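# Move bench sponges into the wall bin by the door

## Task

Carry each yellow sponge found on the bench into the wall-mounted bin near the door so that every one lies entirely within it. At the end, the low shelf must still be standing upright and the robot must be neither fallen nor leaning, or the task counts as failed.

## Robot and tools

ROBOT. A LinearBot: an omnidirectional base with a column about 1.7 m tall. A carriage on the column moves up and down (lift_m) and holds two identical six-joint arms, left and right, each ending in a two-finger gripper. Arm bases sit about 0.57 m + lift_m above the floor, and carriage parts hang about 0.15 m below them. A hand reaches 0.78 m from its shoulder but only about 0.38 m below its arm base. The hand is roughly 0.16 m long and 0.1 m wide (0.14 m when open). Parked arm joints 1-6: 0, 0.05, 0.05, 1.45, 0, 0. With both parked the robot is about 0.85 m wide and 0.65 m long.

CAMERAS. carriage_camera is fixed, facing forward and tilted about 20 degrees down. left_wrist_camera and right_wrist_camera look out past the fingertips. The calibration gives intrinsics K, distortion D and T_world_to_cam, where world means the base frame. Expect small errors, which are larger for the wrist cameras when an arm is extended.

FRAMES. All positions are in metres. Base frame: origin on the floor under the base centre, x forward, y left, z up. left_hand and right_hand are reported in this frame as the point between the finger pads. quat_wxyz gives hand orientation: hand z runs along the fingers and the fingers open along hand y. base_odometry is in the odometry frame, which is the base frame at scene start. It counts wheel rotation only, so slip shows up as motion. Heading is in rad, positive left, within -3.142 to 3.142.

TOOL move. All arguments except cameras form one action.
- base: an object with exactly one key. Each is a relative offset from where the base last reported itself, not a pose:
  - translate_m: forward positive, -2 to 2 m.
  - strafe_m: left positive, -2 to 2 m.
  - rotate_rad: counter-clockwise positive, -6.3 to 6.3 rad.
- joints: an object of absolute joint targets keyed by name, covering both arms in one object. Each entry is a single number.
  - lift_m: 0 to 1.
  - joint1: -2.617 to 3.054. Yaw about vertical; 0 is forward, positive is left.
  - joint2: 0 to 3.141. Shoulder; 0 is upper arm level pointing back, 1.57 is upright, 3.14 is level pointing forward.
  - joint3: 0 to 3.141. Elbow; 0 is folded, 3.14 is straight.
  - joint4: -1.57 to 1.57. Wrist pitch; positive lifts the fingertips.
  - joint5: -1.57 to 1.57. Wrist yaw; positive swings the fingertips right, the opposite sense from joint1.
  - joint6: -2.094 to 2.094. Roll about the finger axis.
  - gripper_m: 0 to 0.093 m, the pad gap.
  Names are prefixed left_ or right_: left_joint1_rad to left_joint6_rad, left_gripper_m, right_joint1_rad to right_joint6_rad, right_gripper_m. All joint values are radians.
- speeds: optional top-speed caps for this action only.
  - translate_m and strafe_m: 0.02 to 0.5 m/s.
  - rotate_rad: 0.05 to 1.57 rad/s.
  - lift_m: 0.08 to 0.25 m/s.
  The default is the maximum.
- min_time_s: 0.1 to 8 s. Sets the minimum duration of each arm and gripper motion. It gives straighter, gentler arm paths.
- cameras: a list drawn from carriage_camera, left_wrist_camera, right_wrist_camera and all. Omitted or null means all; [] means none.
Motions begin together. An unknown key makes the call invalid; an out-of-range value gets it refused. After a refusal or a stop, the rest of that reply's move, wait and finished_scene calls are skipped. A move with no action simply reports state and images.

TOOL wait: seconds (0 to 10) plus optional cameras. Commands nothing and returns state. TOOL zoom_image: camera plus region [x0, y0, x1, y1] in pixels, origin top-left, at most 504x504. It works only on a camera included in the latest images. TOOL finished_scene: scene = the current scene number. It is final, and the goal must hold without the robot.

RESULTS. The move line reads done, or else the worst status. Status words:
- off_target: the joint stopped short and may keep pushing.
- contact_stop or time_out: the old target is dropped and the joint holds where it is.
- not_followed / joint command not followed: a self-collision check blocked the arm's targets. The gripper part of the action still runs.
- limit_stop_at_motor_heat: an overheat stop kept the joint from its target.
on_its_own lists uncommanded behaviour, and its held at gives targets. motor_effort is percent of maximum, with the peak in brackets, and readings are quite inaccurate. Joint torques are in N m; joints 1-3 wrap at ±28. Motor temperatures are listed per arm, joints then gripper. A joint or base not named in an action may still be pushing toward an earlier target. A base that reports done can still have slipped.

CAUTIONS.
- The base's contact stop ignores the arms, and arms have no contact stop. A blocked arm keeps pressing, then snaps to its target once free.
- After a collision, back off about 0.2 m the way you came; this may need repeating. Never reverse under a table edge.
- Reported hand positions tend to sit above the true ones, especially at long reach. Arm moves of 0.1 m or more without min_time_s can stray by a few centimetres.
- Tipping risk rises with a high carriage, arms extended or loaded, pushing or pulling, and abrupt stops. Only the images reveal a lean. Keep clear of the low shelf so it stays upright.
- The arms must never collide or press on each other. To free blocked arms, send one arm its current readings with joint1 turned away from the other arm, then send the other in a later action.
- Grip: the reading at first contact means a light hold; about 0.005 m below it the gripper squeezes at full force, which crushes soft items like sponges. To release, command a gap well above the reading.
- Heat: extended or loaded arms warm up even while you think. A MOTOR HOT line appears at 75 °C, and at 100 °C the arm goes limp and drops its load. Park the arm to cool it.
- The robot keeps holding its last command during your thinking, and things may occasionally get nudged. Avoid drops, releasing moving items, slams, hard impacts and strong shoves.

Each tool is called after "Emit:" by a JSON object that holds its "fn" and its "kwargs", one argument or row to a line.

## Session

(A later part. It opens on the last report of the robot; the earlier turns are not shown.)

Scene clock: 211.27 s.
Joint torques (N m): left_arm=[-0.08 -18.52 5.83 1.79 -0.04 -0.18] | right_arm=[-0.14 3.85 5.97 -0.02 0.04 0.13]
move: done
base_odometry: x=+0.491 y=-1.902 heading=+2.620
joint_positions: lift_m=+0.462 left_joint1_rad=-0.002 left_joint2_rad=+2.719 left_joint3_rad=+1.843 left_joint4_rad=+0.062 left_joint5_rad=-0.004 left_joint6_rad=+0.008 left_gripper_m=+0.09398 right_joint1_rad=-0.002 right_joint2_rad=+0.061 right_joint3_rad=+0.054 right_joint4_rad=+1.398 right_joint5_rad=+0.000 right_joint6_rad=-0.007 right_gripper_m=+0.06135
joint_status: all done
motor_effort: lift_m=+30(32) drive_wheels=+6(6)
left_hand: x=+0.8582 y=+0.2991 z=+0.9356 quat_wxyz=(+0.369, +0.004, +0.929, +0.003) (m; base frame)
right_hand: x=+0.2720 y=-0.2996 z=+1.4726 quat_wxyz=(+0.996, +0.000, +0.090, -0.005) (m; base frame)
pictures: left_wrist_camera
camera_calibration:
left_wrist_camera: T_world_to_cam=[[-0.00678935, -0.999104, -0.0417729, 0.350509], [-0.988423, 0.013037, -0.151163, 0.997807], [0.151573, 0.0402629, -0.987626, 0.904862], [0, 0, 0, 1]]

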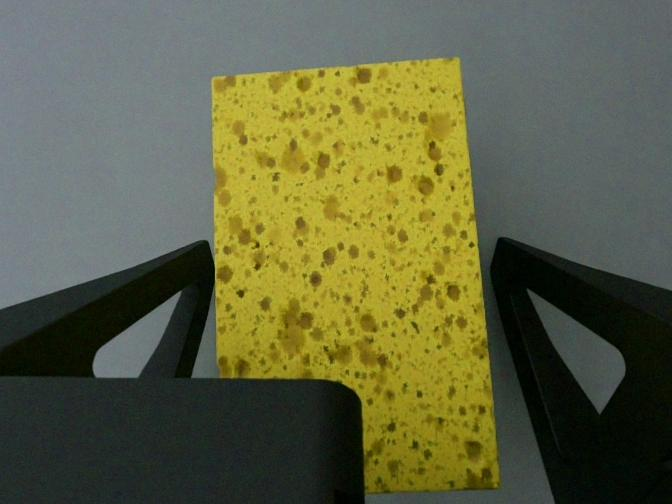

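Emit:
{"fn": "move", "kwargs": {
  "joints": {"lift_m": 0.447},
  "speeds": {"lift_m": 0.08},
  "cameras": ["left_wrist_camera"]
}}

Scene clock: 215.23 s.
Joint torques (N m): left_arm=[-0.02 -18.28 5.41 1.41 -0.11 -0.09] | right_arm=[-0.14 3.93 6.01 -0.01 0.05 0.14]
Motor temperatures (°C): left_arm=[26 50 36 31 27 26 27] | right_arm=[24 38 41 31 28 28 31]
move: done
base_odometry: x=+0.491 y=-1.902 heading=+2.620
joint_positions: lift_m=+0.447 left_joint1_rad=-0.002 left_joint2_rad=+2.716 left_joint3_rad=+1.850 left_joint4_rad=+0.101 left_joint5_rad=+0.007 left_joint6_rad=+0.000 left_gripper_m=+0.09398 right_joint1_rad=-0.002 right_joint2_rad=+0.061 right_joint3_rad=+0.054 right_joint4_rad=+1.398 right_joint5_rad=+0.000 right_joint6_rad=-0.007 right_gripper_m=+0.06135
joint_status: all done
motor_effort: lift_m=+28(31) drive_wheels=+5(5)
left_hand: x=+0.8680 y=+0.2973 z=+0.9322 quat_wxyz=(+0.392, +0.002, +0.920, -0.003) (m; base frame)
right_hand: x=+0.2719 y=-0.2996 z=+1.4578 quat_wxyz=(+0.996, +0.000, +0.090, -0.005) (m; base frame)
pictures: left_wrist_camera
camera_calibration:
left_wrist_camera: T_world_to_cam=[[-0.00686332, -0.999546, -0.0293506, 0.337263], [-0.979769, 0.0125925, -0.199733, 1.04488], [0.200012, 0.027386, -0.979411, 0.854141], [0, 0, 0, 1]]

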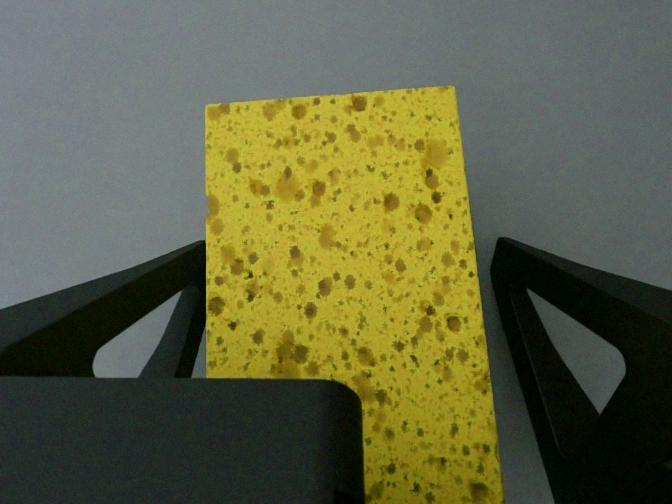

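Emit:
{"fn": "move", "kwargs": {
  "joints": {"lift_m": 0.453},
  "cameras": []
}}

Emit:
{"fn": "move", "kwargs": {
  "joints": {"left_gripper_m": 0.045},
  "min_time_s": 1.5,
  "cameras": ["left_wrist_camera"]
}}

Emit:
{"fn": "move", "kwargs": {
  "joints": {"lift_m": 0.6},
  "cameras": ["left_wrist_camera", "carriage_camera"]
}}

Scene clock: 220.57 s.
Joint torques (N m): left_arm=[-0.01 -18.22 5.42 1.65 -0.12 -0.1] | right_arm=[-0.16 3.93 6.04 0 0.04 0.13]
move: done
base_odometry: x=+0.491 y=-1.902 heading=+2.620
joint_positions: lift_m=+0.453 left_joint1_rad=-0.002 left_joint2_rad=+2.716 left_joint3_rad=+1.850 left_joint4_rad=+0.076 left_joint5_rad=+0.007 left_joint6_rad=+0.000 left_gripper_m=+0.09398 right_joint1_rad=-0.002 right_joint2_rad=+0.061 right_joint3_rad=+0.054 right_joint4_rad=+1.399 right_joint5_rad=+0.000 right_joint6_rad=-0.007 right_gripper_m=+0.06135
joint_status: all done
motor_effort: lift_m=+33(38) drive_wheels=+5(6)
left_hand: x=+0.8637 y=+0.2973 z=+0.9334 quat_wxyz=(+0.380, +0.002, +0.925, -0.003) (m; base frame)
right_hand: x=+0.2718 y=-0.2996 z=+1.4634 quat_wxyz=(+0.996, +0.000, +0.090, -0.005) (m; base frame)
pictures: none

Scene clock: 222.37 s.
Joint torques (N m): left_arm=[-0.03 -18.28 5.38 1.66 -0.14 -0.08] | right_arm=[-0.13 3.93 6.01 -0.01 0.04 0.12]
Motor temperatures (°C): left_arm=[26 55 35 31 27 26 27] | right_arm=[24 38 41 31 28 28 31]
move: off_target
base_odometry: x=+0.491 y=-1.902 heading=+2.620
joint_positions: lift_m=+0.453 left_joint1_rad=-0.002 left_joint2_rad=+2.716 left_joint3_rad=+1.850 left_joint4_rad=+0.076 left_joint5_rad=+0.007 left_joint6_rad=+0.000 left_gripper_m=+0.05874 right_joint1_rad=-0.002 right_joint2_rad=+0.061 right_joint3_rad=+0.054 right_joint4_rad=+1.399 right_joint5_rad=+0.000 right_joint6_rad=-0.007 right_gripper_m=+0.06135
joint_status: left_gripper_m off_target (ended at +0.05876, target +0.04500)
motor_effort: lift_m=+33(33) drive_wheels=+5(5)
left_hand: x=+0.8637 y=+0.2973 z=+0.9334 quat_wxyz=(+0.380, +0.002, +0.925, -0.003) (m; base frame)
right_hand: x=+0.2718 y=-0.2996 z=+1.4634 quat_wxyz=(+0.996, +0.000, +0.090, -0.005) (m; base frame)
pictures: left_wrist_camera
camera_calibration:
left_wrist_camera: T_world_to_cam=[[-0.00760052, -0.999544, -0.029207, 0.337777], [-0.984487, 0.0125997, -0.175004, 1.02186], [0.175292, 0.0274238, -0.984134, 0.881935], [0, 0, 0, 1]]

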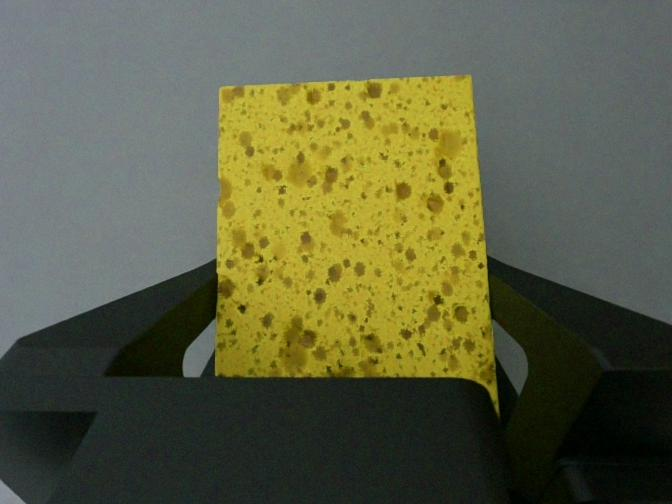

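Scene clock: 223.50 s.
Joint torques (N m): left_arm=[-0.05 -18.3 5.29 1.79 -0.12 -0.08] | right_arm=[-0.17 3.95 6 -0.02 0.04 0.13]
move: done
base_odometry: x=+0.491 y=-1.902 heading=+2.620
joint_positions: lift_m=+0.600 left_joint1_rad=-0.002 left_joint2_rad=+2.718 left_joint3_rad=+1.850 left_joint4_rad=+0.062 left_joint5_rad=+0.007 left_joint6_rad=+0.000 left_gripper_m=+0.05874 right_joint1_rad=-0.002 right_joint2_rad=+0.061 right_joint3_rad=+0.054 right_joint4_rad=+1.399 right_joint5_rad=+0.000 right_joint6_rad=-0.007 right_gripper_m=+0.06135
joint_status: all done
motor_effort: lift_m=+33(40) drive_wheels=+5(5)
left_hand: x=+0.8611 y=+0.2973 z=+1.0774 quat_wxyz=(+0.373, +0.002, +0.928, -0.003) (m; base frame)
right_hand: x=+0.2717 y=-0.2996 z=+1.6104 quat_wxyz=(+0.996, +0.000, +0.089, -0.005) (m; base frame)
pictures: carriage_camera, left_wrist_camera
camera_calibration:
carriage_camera: T_world_to_cam=[[-0.0304006, -0.99913, 0.0285537, -0.0365504], [-0.377475, -0.0149754, -0.925899, 1.5322], [0.925521, -0.0389262, -0.376692, 0.470968], [0, 0, 0, 1]]
left_wrist_camera: T_world_to_cam=[[-0.00802325, -0.999544, -0.029116, 0.342233], [-0.98692, 0.0126034, -0.160715, 1.0312], [0.161008, 0.0274457, -0.986571, 1.03903], [0, 0, 0, 1]]

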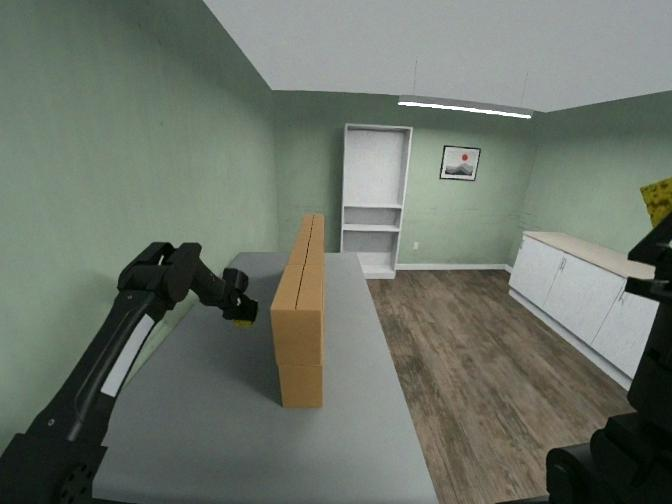

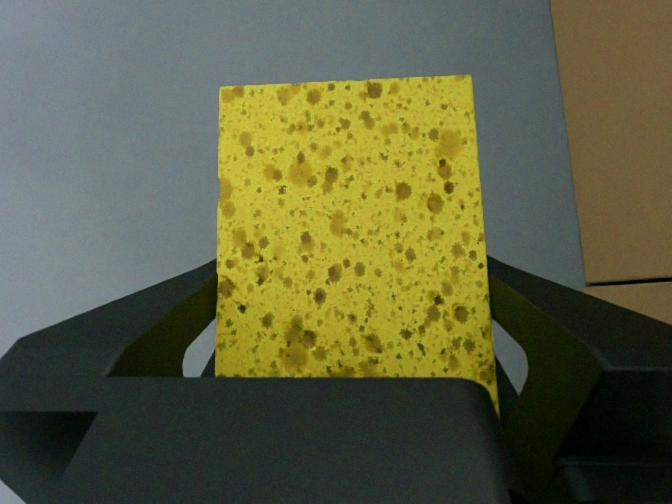

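Emit:
{"fn": "move", "kwargs": {
  "base": {"translate_m": -0.13},
  "joints": {"left_joint1_rad": 0.0, "left_joint2_rad": 0.06, "left_joint3_rad": 0.06, "left_joint4_rad": 1.4},
  "min_time_s": 3.5,
  "cameras": ["left_wrist_camera"]
}}

Emit:
{"fn": "move", "kwargs": {
  "base": {"strafe_m": -1.3},
  "cameras": []
}}

Emit:
{"fn": "move", "kwargs": {
  "base": {"rotate_rad": -1.571},
  "cameras": ["carriage_camera"]
}}

Scene clock: 245.97 s.
Joint torques (N m): left_arm=[-0.02 3.88 3.34 0.08 -0.13 -0.08] | right_arm=[-0.12 3.97 6 -0.01 0.04 0.12]
Motor temperatures (°C): left_arm=[26 63 35 32 27 26 29] | right_arm=[24 37 41 31 28 28 31]
move: done
base_odometry: x=+0.604 y=-1.966 heading=+2.620
base_status: done
joint_positions: lift_m=+0.600 left_joint1_rad=-0.002 left_joint2_rad=+0.067 left_joint3_rad=+0.072 left_joint4_rad=+1.388 left_joint5_rad=+0.006 left_joint6_rad=+0.000 left_gripper_m=+0.05874 right_joint1_rad=-0.002 right_joint2_rad=+0.061 right_joint3_rad=+0.054 right_joint4_rad=+1.398 right_joint5_rad=+0.000 right_joint6_rad=-0.007 right_gripper_m=+0.06135
joint_status: all done
motor_effort: lift_m=+33(33) drive_wheels=+2(14)
left_hand: x=+0.2706 y=+0.2983 z=+1.6150 quat_wxyz=(+0.996, +0.003, +0.089, -0.001) (m; base frame)
right_hand: x=+0.2718 y=-0.2996 z=+1.6104 quat_wxyz=(+0.996, +0.000, +0.090, -0.005) (m; base frame)
pictures: left_wrist_camera
camera_calibration:
left_wrist_camera: T_world_to_cam=[[0.0259144, -0.999589, 0.0122273, 0.278177], [0.70994, 0.00979128, -0.704194, 0.954234], [0.703785, 0.0269294, 0.709902, -1.22209], [0, 0, 0, 1]]

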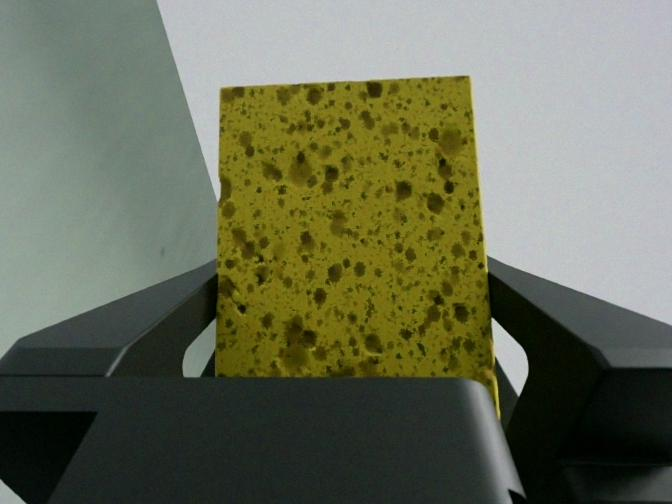

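Scene clock: 251.07 s.
Joint torques (N m): left_arm=[-0.05 3.93 3.41 0.03 -0.13 -0.08] | right_arm=[-0.14 3.96 6 -0.01 0.05 0.13]
move: done
base_odometry: x=+1.252 y=-0.839 heading=+2.619
base_status: done
joint_positions: lift_m=+0.600 left_joint1_rad=-0.002 left_joint2_rad=+0.067 left_joint3_rad=+0.072 left_joint4_rad=+1.391 left_joint5_rad=+0.006 left_joint6_rad=+0.000 left_gripper_m=+0.05874 right_joint1_rad=-0.002 right_joint2_rad=+0.061 right_joint3_rad=+0.054 right_joint4_rad=+1.398 right_joint5_rad=+0.000 right_joint6_rad=-0.007 right_gripper_m=+0.06135
motor_effort: lift_m=+33(33) drive_wheels=+0(16)
left_hand: x=+0.2700 y=+0.2984 z=+1.6152 quat_wxyz=(+0.996, +0.003, +0.087, -0.001) (m; base frame)
right_hand: x=+0.2718 y=-0.2996 z=+1.6104 quat_wxyz=(+0.996, +0.000, +0.090, -0.005) (m; base frame)
pictures: none

Scene clock: 254.17 s.
Joint torques (N m): left_arm=[-0.08 3.95 3.36 -0.01 -0.12 -0.1] | right_arm=[-0.17 3.96 6.01 -0.01 0.04 0.13]
Motor temperatures (°C): left_arm=[26 57 35 30 27 26 29] | right_arm=[24 37 41 31 28 28 31]
move: done
base_odometry: x=+1.252 y=-0.839 heading=+1.049
base_status: done
joint_positions: lift_m=+0.600 left_joint1_rad=-0.002 left_joint2_rad=+0.067 left_joint3_rad=+0.072 left_joint4_rad=+1.394 left_joint5_rad=+0.004 left_joint6_rad=+0.000 left_gripper_m=+0.05870 right_joint1_rad=-0.002 right_joint2_rad=+0.061 right_joint3_rad=+0.054 right_joint4_rad=+1.398 right_joint5_rad=+0.000 right_joint6_rad=-0.007 right_gripper_m=+0.06136
motor_effort: lift_m=+33(33) drive_wheels=+7(16)
left_hand: x=+0.2693 y=+0.2986 z=+1.6153 quat_wxyz=(+0.996, +0.002, +0.086, -0.001) (m; base frame)
right_hand: x=+0.2718 y=-0.2996 z=+1.6104 quat_wxyz=(+0.996, +0.000, +0.090, -0.005) (m; base frame)
pictures: carriage_camera
camera_calibration:
carriage_camera: T_world_to_cam=[[-0.0304006, -0.99913, 0.0285537, -0.0365503], [-0.377475, -0.0149754, -0.925899, 1.5322], [0.925521, -0.0389262, -0.376692, 0.470967], [0, 0, 0, 1]]

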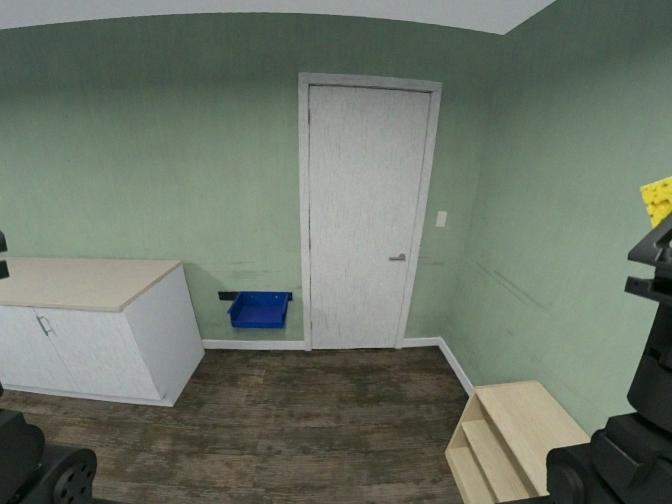

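Emit:
{"fn": "move", "kwargs": {
  "base": {"strafe_m": 0.3},
  "cameras": []
}}

Emit:
{"fn": "move", "kwargs": {
  "base": {"translate_m": 0.6},
  "joints": {"lift_m": 0.35},
  "cameras": ["carriage_camera"]
}}

Scene clock: 279.27 s.
Joint torques (N m): left_arm=[-0.06 3.95 3.33 -0.03 -0.11 -0.09] | right_arm=[-0.16 3.97 6.01 -0.01 0.05 0.13]
Motor temperatures (°C): left_arm=[26 45 34 28 27 26 29] | right_arm=[24 37 41 31 28 28 31]
move: done
base_odometry: x=+0.992 y=-0.689 heading=+1.048
base_status: done
joint_positions: lift_m=+0.600 left_joint1_rad=-0.002 left_joint2_rad=+0.067 left_joint3_rad=+0.072 left_joint4_rad=+1.394 left_joint5_rad=+0.003 left_joint6_rad=+0.000 left_gripper_m=+0.05870 right_joint1_rad=-0.002 right_joint2_rad=+0.061 right_joint3_rad=+0.054 right_joint4_rad=+1.398 right_joint5_rad=+0.000 right_joint6_rad=-0.007 right_gripper_m=+0.06135
motor_effort: lift_m=+33(33) drive_wheels=-2(20)
left_hand: x=+0.2692 y=+0.2989 z=+1.6153 quat_wxyz=(+0.996, +0.002, +0.086, -0.001) (m; base frame)
right_hand: x=+0.2718 y=-0.2996 z=+1.6104 quat_wxyz=(+0.996, +0.000, +0.090, -0.005) (m; base frame)
pictures: none

Scene clock: 282.77 s.
Joint torques (N m): left_arm=[-0.12 4.44 3.74 -0.03 -0.1 -0.09] | right_arm=[-0.14 4.03 5.98 0 0.05 0.12]
move: done
base_odometry: x=+1.291 y=-0.169 heading=+1.049
base_status: done
joint_positions: lift_m=+0.350 left_joint1_rad=-0.002 left_joint2_rad=+0.061 left_joint3_rad=+0.067 left_joint4_rad=+1.397 left_joint5_rad=+0.003 left_joint6_rad=+0.000 left_gripper_m=+0.05870 right_joint1_rad=-0.002 right_joint2_rad=+0.060 right_joint3_rad=+0.054 right_joint4_rad=+1.398 right_joint5_rad=+0.000 right_joint6_rad=-0.007 right_gripper_m=+0.06135
joint_status: all done
motor_effort: lift_m=+30(31) drive_wheels=-2(16)
left_hand: x=+0.2683 y=+0.2989 z=+1.3645 quat_wxyz=(+0.996, +0.002, +0.084, -0.001) (m; base frame)
right_hand: x=+0.2719 y=-0.2996 z=+1.3606 quat_wxyz=(+0.996, +0.000, +0.090, -0.005) (m; base frame)
pictures: carriage_camera
camera_calibration:
carriage_camera: T_world_to_cam=[[-0.0304006, -0.99913, 0.0285537, -0.029419], [-0.377475, -0.0149754, -0.925899, 1.30095], [0.925521, -0.0389262, -0.376692, 0.376889], [0, 0, 0, 1]]

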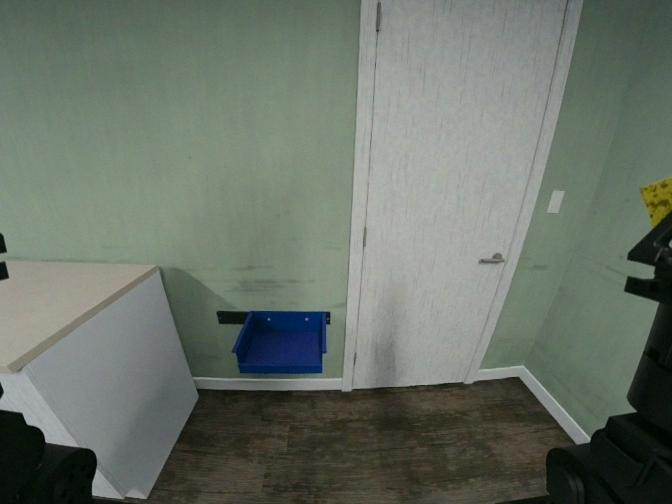

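Emit:
{"fn": "move", "kwargs": {
  "base": {"translate_m": 0.25},
  "joints": {"left_joint1_rad": -0.2, "left_joint2_rad": 2.66, "left_joint3_rad": 1.915, "left_joint4_rad": -0.25},
  "min_time_s": 3,
  "cameras": ["carriage_camera", "left_wrist_camera"]
}}

Scene clock: 300.10 s.
Joint torques (N m): left_arm=[-0.66 -16.59 7.1 1.39 -0.09 -0.09] | right_arm=[-0.17 4.01 6.01 0 0.05 0.13]
move: done
base_odometry: x=+1.416 y=+0.048 heading=+1.049
base_status: done
joint_positions: lift_m=+0.350 left_joint1_rad=-0.193 left_joint2_rad=+2.653 left_joint3_rad=+1.886 left_joint4_rad=-0.243 left_joint5_rad=+0.003 left_joint6_rad=+0.000 left_gripper_m=+0.05871 right_joint1_rad=-0.002 right_joint2_rad=+0.060 right_joint3_rad=+0.054 right_joint4_rad=+1.397 right_joint5_rad=+0.000 right_joint6_rad=-0.007 right_gripper_m=+0.06135
joint_status: all done
motor_effort: lift_m=+30(30) drive_wheels=-2(16)
left_hand: x=+0.8166 y=+0.1833 z=+0.8334 quat_wxyz=(+0.275, +0.093, +0.956, -0.028) (m; base frame)
right_hand: x=+0.2720 y=-0.2996 z=+1.3606 quat_wxyz=(+0.996, +0.000, +0.090, -0.005) (m; base frame)
pictures: carriage_camera, left_wrist_camera
camera_calibration:
carriage_camera: T_world_to_cam=[[-0.0304006, -0.99913, 0.0285537, -0.0294191], [-0.377475, -0.0149754, -0.925899, 1.30095], [0.925521, -0.0389262, -0.376692, 0.376889], [0, 0, 0, 1]]
left_wrist_camera: T_world_to_cam=[[-0.20215, -0.978882, -0.0304236, 0.376584], [-0.978705, 0.200787, 0.0426814, 0.738819], [-0.0356714, 0.0384038, -0.998625, 0.977295], [0, 0, 0, 1]]

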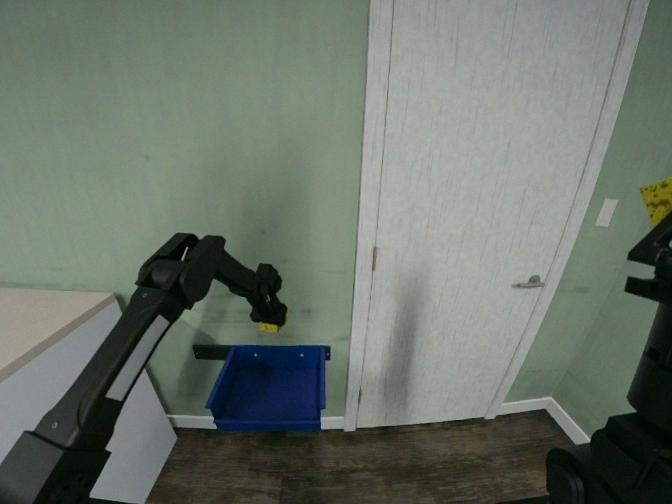

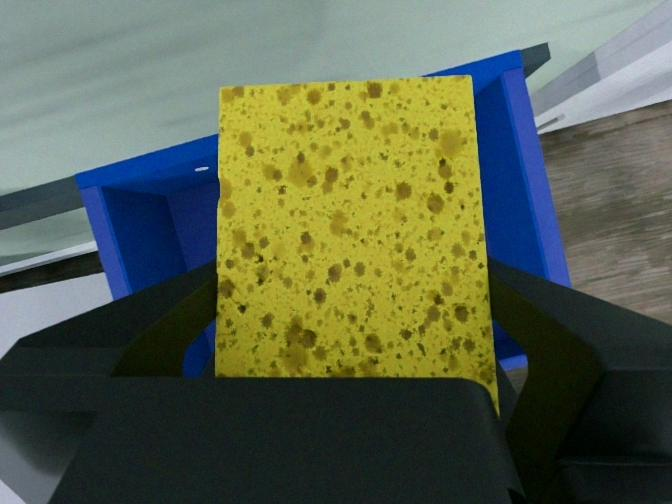

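Emit:
{"fn": "move", "kwargs": {
  "joints": {"left_joint1_rad": -0.11, "lift_m": 0.15},
  "speeds": {"lift_m": 0.15},
  "cameras": ["carriage_camera", "left_wrist_camera"]
}}

Emit:
{"fn": "move", "kwargs": {
  "joints": {"lift_m": 0.04},
  "speeds": {"lift_m": 0.08},
  "cameras": ["carriage_camera", "left_wrist_camera"]
}}

Scene clock: 308.63 s.
Joint torques (N m): left_arm=[-0.5 -17.72 6.42 1.48 -0.08 -0.09] | right_arm=[-0.14 4.03 6.02 0.01 0.05 0.14]
move: done
base_odometry: x=+1.416 y=+0.048 heading=+1.049
joint_positions: lift_m=+0.150 left_joint1_rad=-0.106 left_joint2_rad=+2.663 left_joint3_rad=+1.895 left_joint4_rad=-0.254 left_joint5_rad=+0.000 left_joint6_rad=+0.000 left_gripper_m=+0.05871 right_joint1_rad=-0.002 right_joint2_rad=+0.060 right_joint3_rad=+0.054 right_joint4_rad=+1.397 right_joint5_rad=+0.000 right_joint6_rad=-0.007 right_gripper_m=+0.06135
joint_status: all done
motor_effort: lift_m=+30(32) drive_wheels=-1(2)
left_hand: x=+0.8232 y=+0.2359 z=+0.6294 quat_wxyz=(+0.271, +0.051, +0.961, -0.014) (m; base frame)
right_hand: x=+0.2719 y=-0.2996 z=+1.1606 quat_wxyz=(+0.996, +0.000, +0.090, -0.005) (m; base frame)
pictures: carriage_camera, left_wrist_camera
camera_calibration:
carriage_camera: T_world_to_cam=[[-0.0304006, -0.99913, 0.0285537, -0.023708], [-0.377475, -0.0149754, -0.925899, 1.11576], [0.925521, -0.0389262, -0.376692, 0.301546], [0, 0, 0, 1]]
left_wrist_camera: T_world_to_cam=[[-0.11494, -0.992838, -0.0325767, 0.356031], [-0.992091, 0.113065, 0.0545112, 0.767687], [-0.0504376, 0.0385845, -0.997982, 0.78347], [0, 0, 0, 1]]

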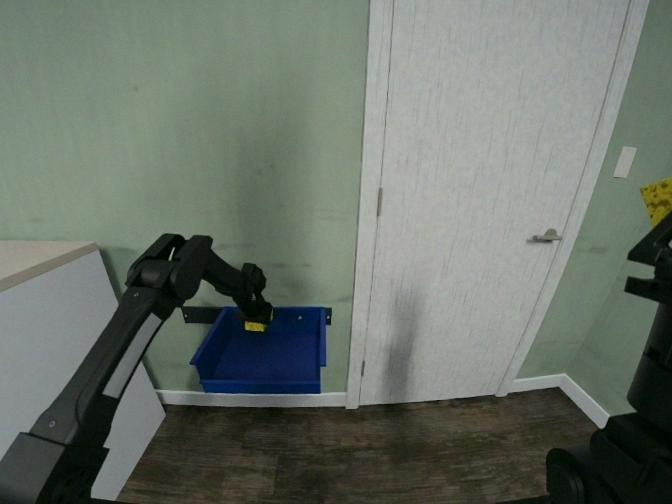

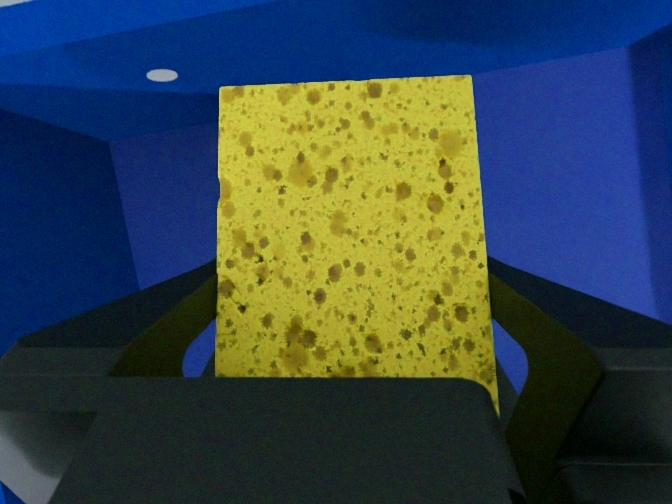

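Scene clock: 310.37 s.
Joint torques (N m): left_arm=[-0.47 -17.76 6.23 1.51 -0.08 -0.09] | right_arm=[-0.14 4.01 6.08 0.02 0.04 0.13]
move: done
base_odometry: x=+1.416 y=+0.048 heading=+1.049
joint_positions: lift_m=+0.040 left_joint1_rad=-0.106 left_joint2_rad=+2.664 left_joint3_rad=+1.896 left_joint4_rad=-0.254 left_joint5_rad=+0.000 left_joint6_rad=+0.000 left_gripper_m=+0.05871 right_joint1_rad=-0.002 right_joint2_rad=+0.060 right_joint3_rad=+0.054 right_joint4_rad=+1.397 right_joint5_rad=+0.000 right_joint6_rad=-0.007 right_gripper_m=+0.06135
joint_status: all done
motor_effort: lift_m=+30(30) drive_wheels=-1(6)
left_hand: x=+0.8233 y=+0.2358 z=+0.5191 quat_wxyz=(+0.271, +0.051, +0.961, -0.014) (m; base frame)
right_hand: x=+0.2719 y=-0.2996 z=+1.0506 quat_wxyz=(+0.996, +0.000, +0.090, -0.005) (m; base frame)
pictures: carriage_camera, left_wrist_camera
camera_calibration:
carriage_camera: T_world_to_cam=[[-0.0304006, -0.99913, 0.0285537, -0.020567], [-0.377475, -0.0149754, -0.925899, 1.01391], [0.925521, -0.0389262, -0.376692, 0.260109], [0, 0, 0, 1]]
left_wrist_camera: T_world_to_cam=[[-0.114952, -0.992837, -0.0325732, 0.352448], [-0.99207, 0.113063, 0.0548921, 0.773589], [-0.0508161, 0.0386248, -0.997961, 0.673753], [0, 0, 0, 1]]

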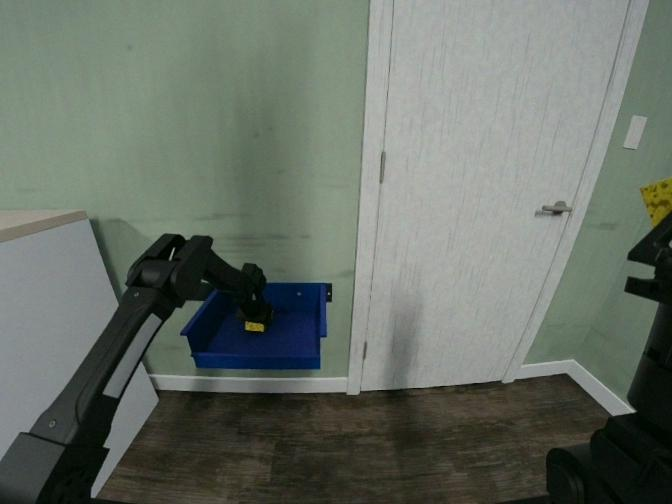

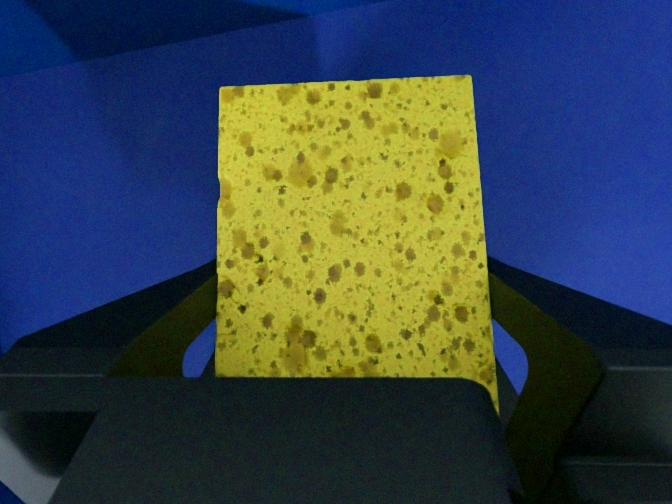

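Emit:
{"fn": "move", "kwargs": {
  "joints": {"lift_m": 0.028},
  "speeds": {"lift_m": 0.08},
  "cameras": []
}}

Emit:
{"fn": "move", "kwargs": {
  "joints": {"left_gripper_m": 0.093},
  "min_time_s": 1.5,
  "cameras": ["left_wrist_camera"]
}}

Emit:
{"fn": "move", "kwargs": {
  "joints": {"lift_m": 0.35},
  "cameras": ["carriage_camera", "left_wrist_camera"]
}}

Scene clock: 316.73 s.
Joint torques (N m): left_arm=[-0.47 -17.89 6.22 1.46 -0.07 -0.09] | right_arm=[-0.17 4.01 6.01 -0.01 0.05 0.13]
move: done
base_odometry: x=+1.416 y=+0.048 heading=+1.049
joint_positions: lift_m=+0.028 left_joint1_rad=-0.106 left_joint2_rad=+2.664 left_joint3_rad=+1.898 left_joint4_rad=-0.250 left_joint5_rad=+0.000 left_joint6_rad=+0.000 left_gripper_m=+0.05871 right_joint1_rad=-0.002 right_joint2_rad=+0.060 right_joint3_rad=+0.054 right_joint4_rad=+1.397 right_joint5_rad=+0.000 right_joint6_rad=-0.007 right_gripper_m=+0.06135
joint_status: all done
motor_effort: lift_m=+30(32) drive_wheels=+6(6)
left_hand: x=+0.8245 y=+0.2357 z=+0.5079 quat_wxyz=(+0.273, +0.051, +0.960, -0.015) (m; base frame)
right_hand: x=+0.2718 y=-0.2996 z=+1.0386 quat_wxyz=(+0.996, +0.000, +0.090, -0.005) (m; base frame)
pictures: none

Scene clock: 318.53 s.
Joint torques (N m): left_arm=[-0.47 -17.8 6.22 1.47 -0.09 -0.09] | right_arm=[-0.18 4.03 6.04 0 0.05 0.13]
move: done
base_odometry: x=+1.416 y=+0.048 heading=+1.049
joint_positions: lift_m=+0.028 left_joint1_rad=-0.106 left_joint2_rad=+2.664 left_joint3_rad=+1.898 left_joint4_rad=-0.250 left_joint5_rad=+0.000 left_joint6_rad=+0.000 left_gripper_m=+0.09292 right_joint1_rad=-0.002 right_joint2_rad=+0.060 right_joint3_rad=+0.054 right_joint4_rad=+1.397 right_joint5_rad=+0.000 right_joint6_rad=-0.007 right_gripper_m=+0.06135
joint_status: all done
motor_effort: lift_m=+30(30) drive_wheels=+6(6)
left_hand: x=+0.8245 y=+0.2357 z=+0.5079 quat_wxyz=(+0.273, +0.051, +0.960, -0.015) (m; base frame)
right_hand: x=+0.2718 y=-0.2996 z=+1.0386 quat_wxyz=(+0.996, +0.000, +0.090, -0.005) (m; base frame)
pictures: left_wrist_camera
camera_calibration:
left_wrist_camera: T_world_to_cam=[[-0.114779, -0.992855, -0.0326219, 0.35198], [-0.992348, 0.113092, 0.0495589, 0.778397], [-0.0455155, 0.0380606, -0.998238, 0.658488], [0, 0, 0, 1]]

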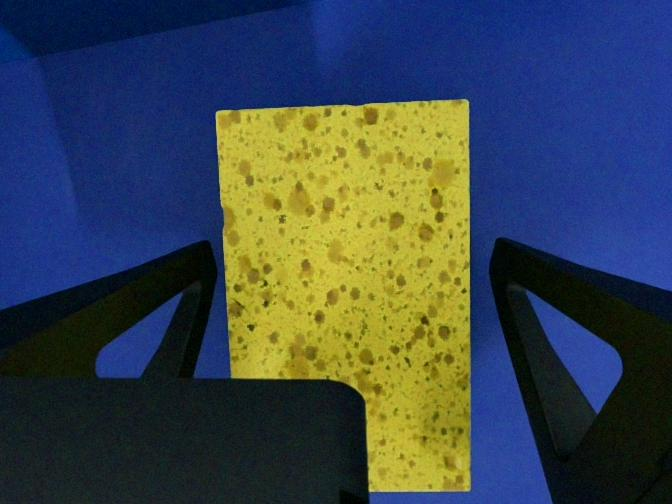

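Scene clock: 320.37 s.
Joint torques (N m): left_arm=[-0.47 -18.11 6.17 1.47 -0.07 -0.09] | right_arm=[-0.14 4.03 6 -0.02 0.04 0.13]
Motor temperatures (°C): left_arm=[26 50 37 30 27 26 30] | right_arm=[24 36 41 31 28 28 32]
move: done
base_odometry: x=+1.416 y=+0.048 heading=+1.049
joint_positions: lift_m=+0.350 left_joint1_rad=-0.106 left_joint2_rad=+2.667 left_joint3_rad=+1.898 left_joint4_rad=-0.250 left_joint5_rad=+0.000 left_joint6_rad=+0.000 left_gripper_m=+0.09293 right_joint1_rad=-0.002 right_joint2_rad=+0.060 right_joint3_rad=+0.054 right_joint4_rad=+1.397 right_joint5_rad=+0.000 right_joint6_rad=-0.007 right_gripper_m=+0.06135
joint_status: all done
motor_effort: lift_m=+33(42) drive_wheels=+6(6)
left_hand: x=+0.8240 y=+0.2358 z=+0.8282 quat_wxyz=(+0.272, +0.051, +0.961, -0.015) (m; base frame)
right_hand: x=+0.2718 y=-0.2996 z=+1.3604 quat_wxyz=(+0.996, +0.000, +0.090, -0.005) (m; base frame)
pictures: carriage_camera, left_wrist_camera
camera_calibration:
carriage_camera: T_world_to_cam=[[-0.0304006, -0.99913, 0.0285537, -0.0294118], [-0.377475, -0.0149754, -0.925899, 1.30072], [0.925521, -0.0389262, -0.376692, 0.376794], [0, 0, 0, 1]]
left_wrist_camera: T_world_to_cam=[[-0.114866, -0.992846, -0.0325976, 0.362473], [-0.992213, 0.113078, 0.0522257, 0.759681], [-0.048166, 0.0383427, -0.998103, 0.980219], [0, 0, 0, 1]]

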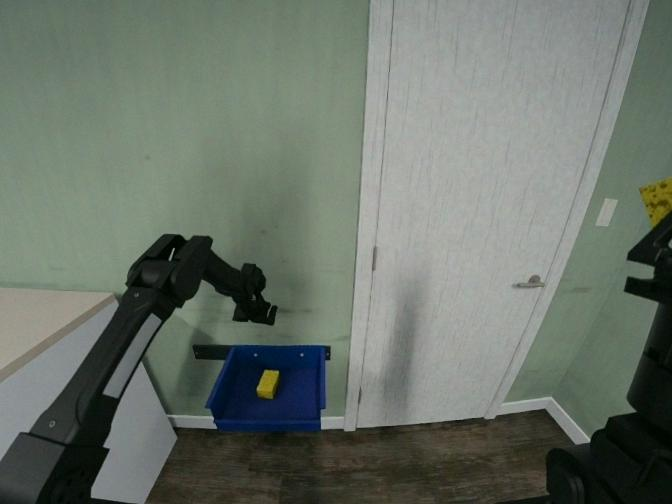

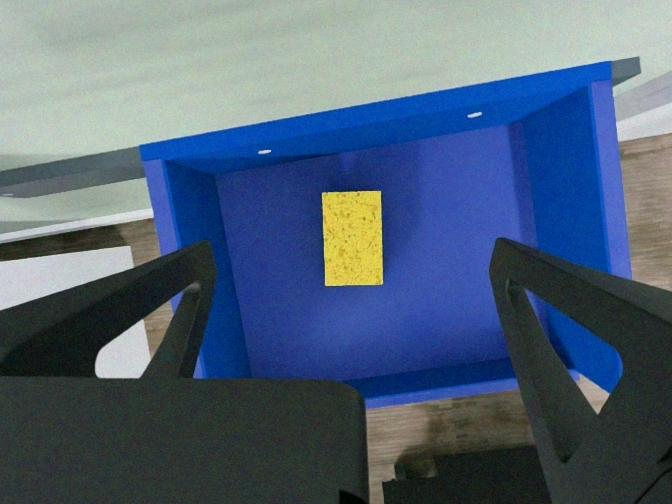

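Emit:
{"fn": "move", "kwargs": {
  "joints": {"left_joint1_rad": 0.0, "left_joint2_rad": 0.06, "left_joint3_rad": 0.06, "left_joint4_rad": 1.45, "left_gripper_m": 0.02},
  "min_time_s": 2,
  "cameras": []
}}

Emit:
{"fn": "move", "kwargs": {
  "base": {"strafe_m": 0.36},
  "joints": {"right_joint1_rad": 0.125, "right_joint2_rad": 2.66, "right_joint3_rad": 1.915, "right_joint4_rad": -0.25},
  "min_time_s": 3,
  "cameras": ["carriage_camera", "right_wrist_camera"]
}}

Scene clock: 346.17 s.
Joint torques (N m): left_arm=[0.36 4.15 3.28 -0.05 -0.08 -0.1] | right_arm=[-0.13 4.04 6 0 0.05 0.13]
Motor temperatures (°C): left_arm=[26 65 38 31 27 26 29] | right_arm=[24 35 42 30 28 28 32]
move: done
base_odometry: x=+1.416 y=+0.048 heading=+1.049
joint_positions: lift_m=+0.350 left_joint1_rad=-0.007 left_joint2_rad=+0.066 left_joint3_rad=+0.072 left_joint4_rad=+1.439 left_joint5_rad=+0.000 left_joint6_rad=+0.000 left_gripper_m=+0.02009 right_joint1_rad=-0.002 right_joint2_rad=+0.060 right_joint3_rad=+0.054 right_joint4_rad=+1.397 right_joint5_rad=+0.000 right_joint6_rad=-0.007 right_gripper_m=+0.06135
joint_status: all done
motor_effort: lift_m=+33(33) drive_wheels=-1(6)
left_hand: x=+0.2580 y=+0.2992 z=+1.3669 quat_wxyz=(+0.998, +0.000, +0.063, -0.003) (m; base frame)
right_hand: x=+0.2718 y=-0.2996 z=+1.3604 quat_wxyz=(+0.996, +0.000, +0.090, -0.005) (m; base frame)
pictures: none

Scene clock: 349.53 s.
Joint torques (N m): left_arm=[0.25 4.15 3.26 -0.1 -0.08 -0.09] | right_arm=[0.35 -16.66 8.24 1.21 0.06 0.13]
move: done
base_odometry: x=+1.104 y=+0.227 heading=+1.049
base_status: done
joint_positions: lift_m=+0.350 left_joint1_rad=-0.006 left_joint2_rad=+0.066 left_joint3_rad=+0.072 left_joint4_rad=+1.442 left_joint5_rad=+0.000 left_joint6_rad=+0.000 left_gripper_m=+0.02009 right_joint1_rad=+0.118 right_joint2_rad=+2.654 right_joint3_rad=+1.890 right_joint4_rad=-0.242 right_joint5_rad=+0.000 right_joint6_rad=-0.007 right_gripper_m=+0.06135
joint_status: all done
motor_effort: lift_m=+33(33) drive_wheels=-1(15)
left_hand: x=+0.2571 y=+0.2993 z=+1.3671 quat_wxyz=(+0.998, +0.000, +0.061, -0.003) (m; base frame)
right_hand: x=+0.8251 y=-0.2284 z=+0.8341 quat_wxyz=(+0.278, -0.060, +0.958, +0.016) (m; base frame)
pictures: carriage_camera, right_wrist_camera
camera_calibration:
carriage_camera: T_world_to_cam=[[-0.0304006, -0.99913, 0.0285537, -0.0294118], [-0.377475, -0.0149754, -0.925899, 1.30072], [0.925521, -0.0389262, -0.376692, 0.376794], [0, 0, 0, 1]]
right_wrist_camera: T_world_to_cam=[[0.169901, -0.983832, 0.0566469, -0.425899], [-0.984232, -0.166539, 0.0596045, 0.729868], [-0.0492069, -0.0658806, -0.996613, 0.98378], [0, 0, 0, 1]]

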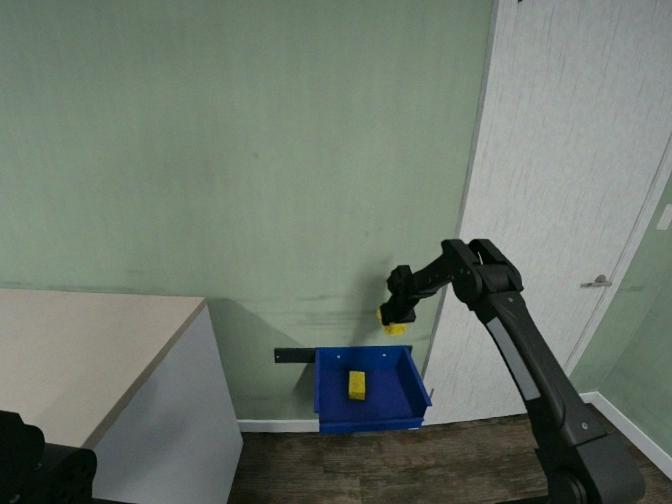

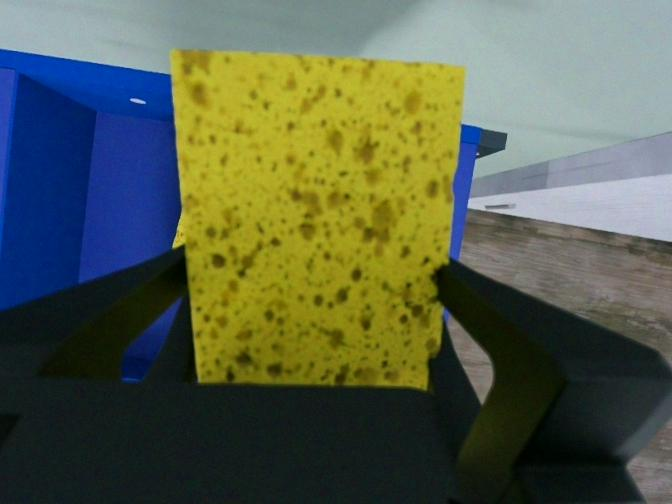

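Emit:
{"fn": "move", "kwargs": {
  "joints": {"right_joint1_rad": 0.08, "lift_m": 0.16},
  "speeds": {"lift_m": 0.15},
  "cameras": ["carriage_camera", "right_wrist_camera"]
}}

Scene clock: 362.70 s.
Joint torques (N m): left_arm=[0.32 4.37 3.63 -0.1 -0.08 -0.1] | right_arm=[-0.31 -17.68 7.41 1.31 0.06 0.13]
Motor temperatures (°C): left_arm=[26 54 36 29 27 26 28] | right_arm=[24 44 43 32 28 28 32]
move: done
base_odometry: x=+1.104 y=+0.227 heading=+1.049
joint_positions: lift_m=+0.160 left_joint1_rad=-0.006 left_joint2_rad=+0.063 left_joint3_rad=+0.067 left_joint4_rad=+1.444 left_joint5_rad=+0.000 left_joint6_rad=+0.000 left_gripper_m=+0.02009 right_joint1_rad=+0.080 right_joint2_rad=+2.664 right_joint3_rad=+1.900 right_joint4_rad=-0.252 right_joint5_rad=+0.000 right_joint6_rad=-0.007 right_gripper_m=+0.06135
joint_status: all done
motor_effort: lift_m=+30(31) drive_wheels=-1(1)
left_hand: x=+0.2575 y=+0.2993 z=+1.1760 quat_wxyz=(+0.998, +0.000, +0.062, -0.003) (m; base frame)
right_hand: x=+0.8264 y=-0.2516 z=+0.6405 quat_wxyz=(+0.274, -0.042, +0.961, +0.010) (m; base frame)
pictures: carriage_camera, right_wrist_camera
camera_calibration:
carriage_camera: T_world_to_cam=[[-0.0304006, -0.99913, 0.0285537, -0.0239934], [-0.377475, -0.0149754, -0.925899, 1.12502], [0.925521, -0.0389262, -0.376692, 0.305312], [0, 0, 0, 1]]
right_wrist_camera: T_world_to_cam=[[0.132479, -0.989598, 0.0560792, -0.408149], [-0.989225, -0.128448, 0.0702501, 0.745648], [-0.0623161, -0.0647816, -0.995952, 0.800094], [0, 0, 0, 1]]

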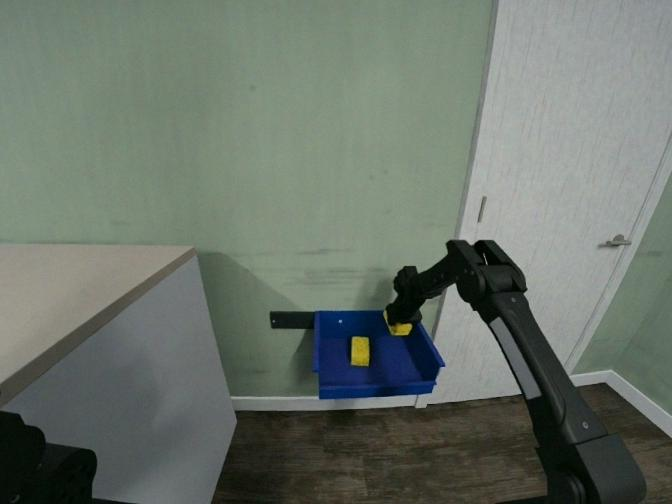

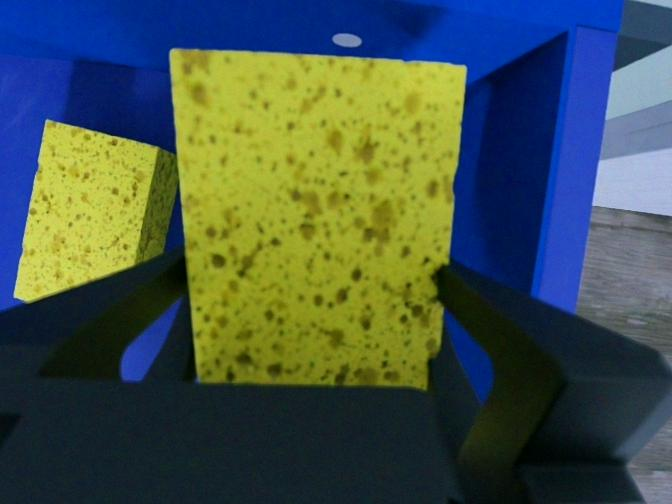

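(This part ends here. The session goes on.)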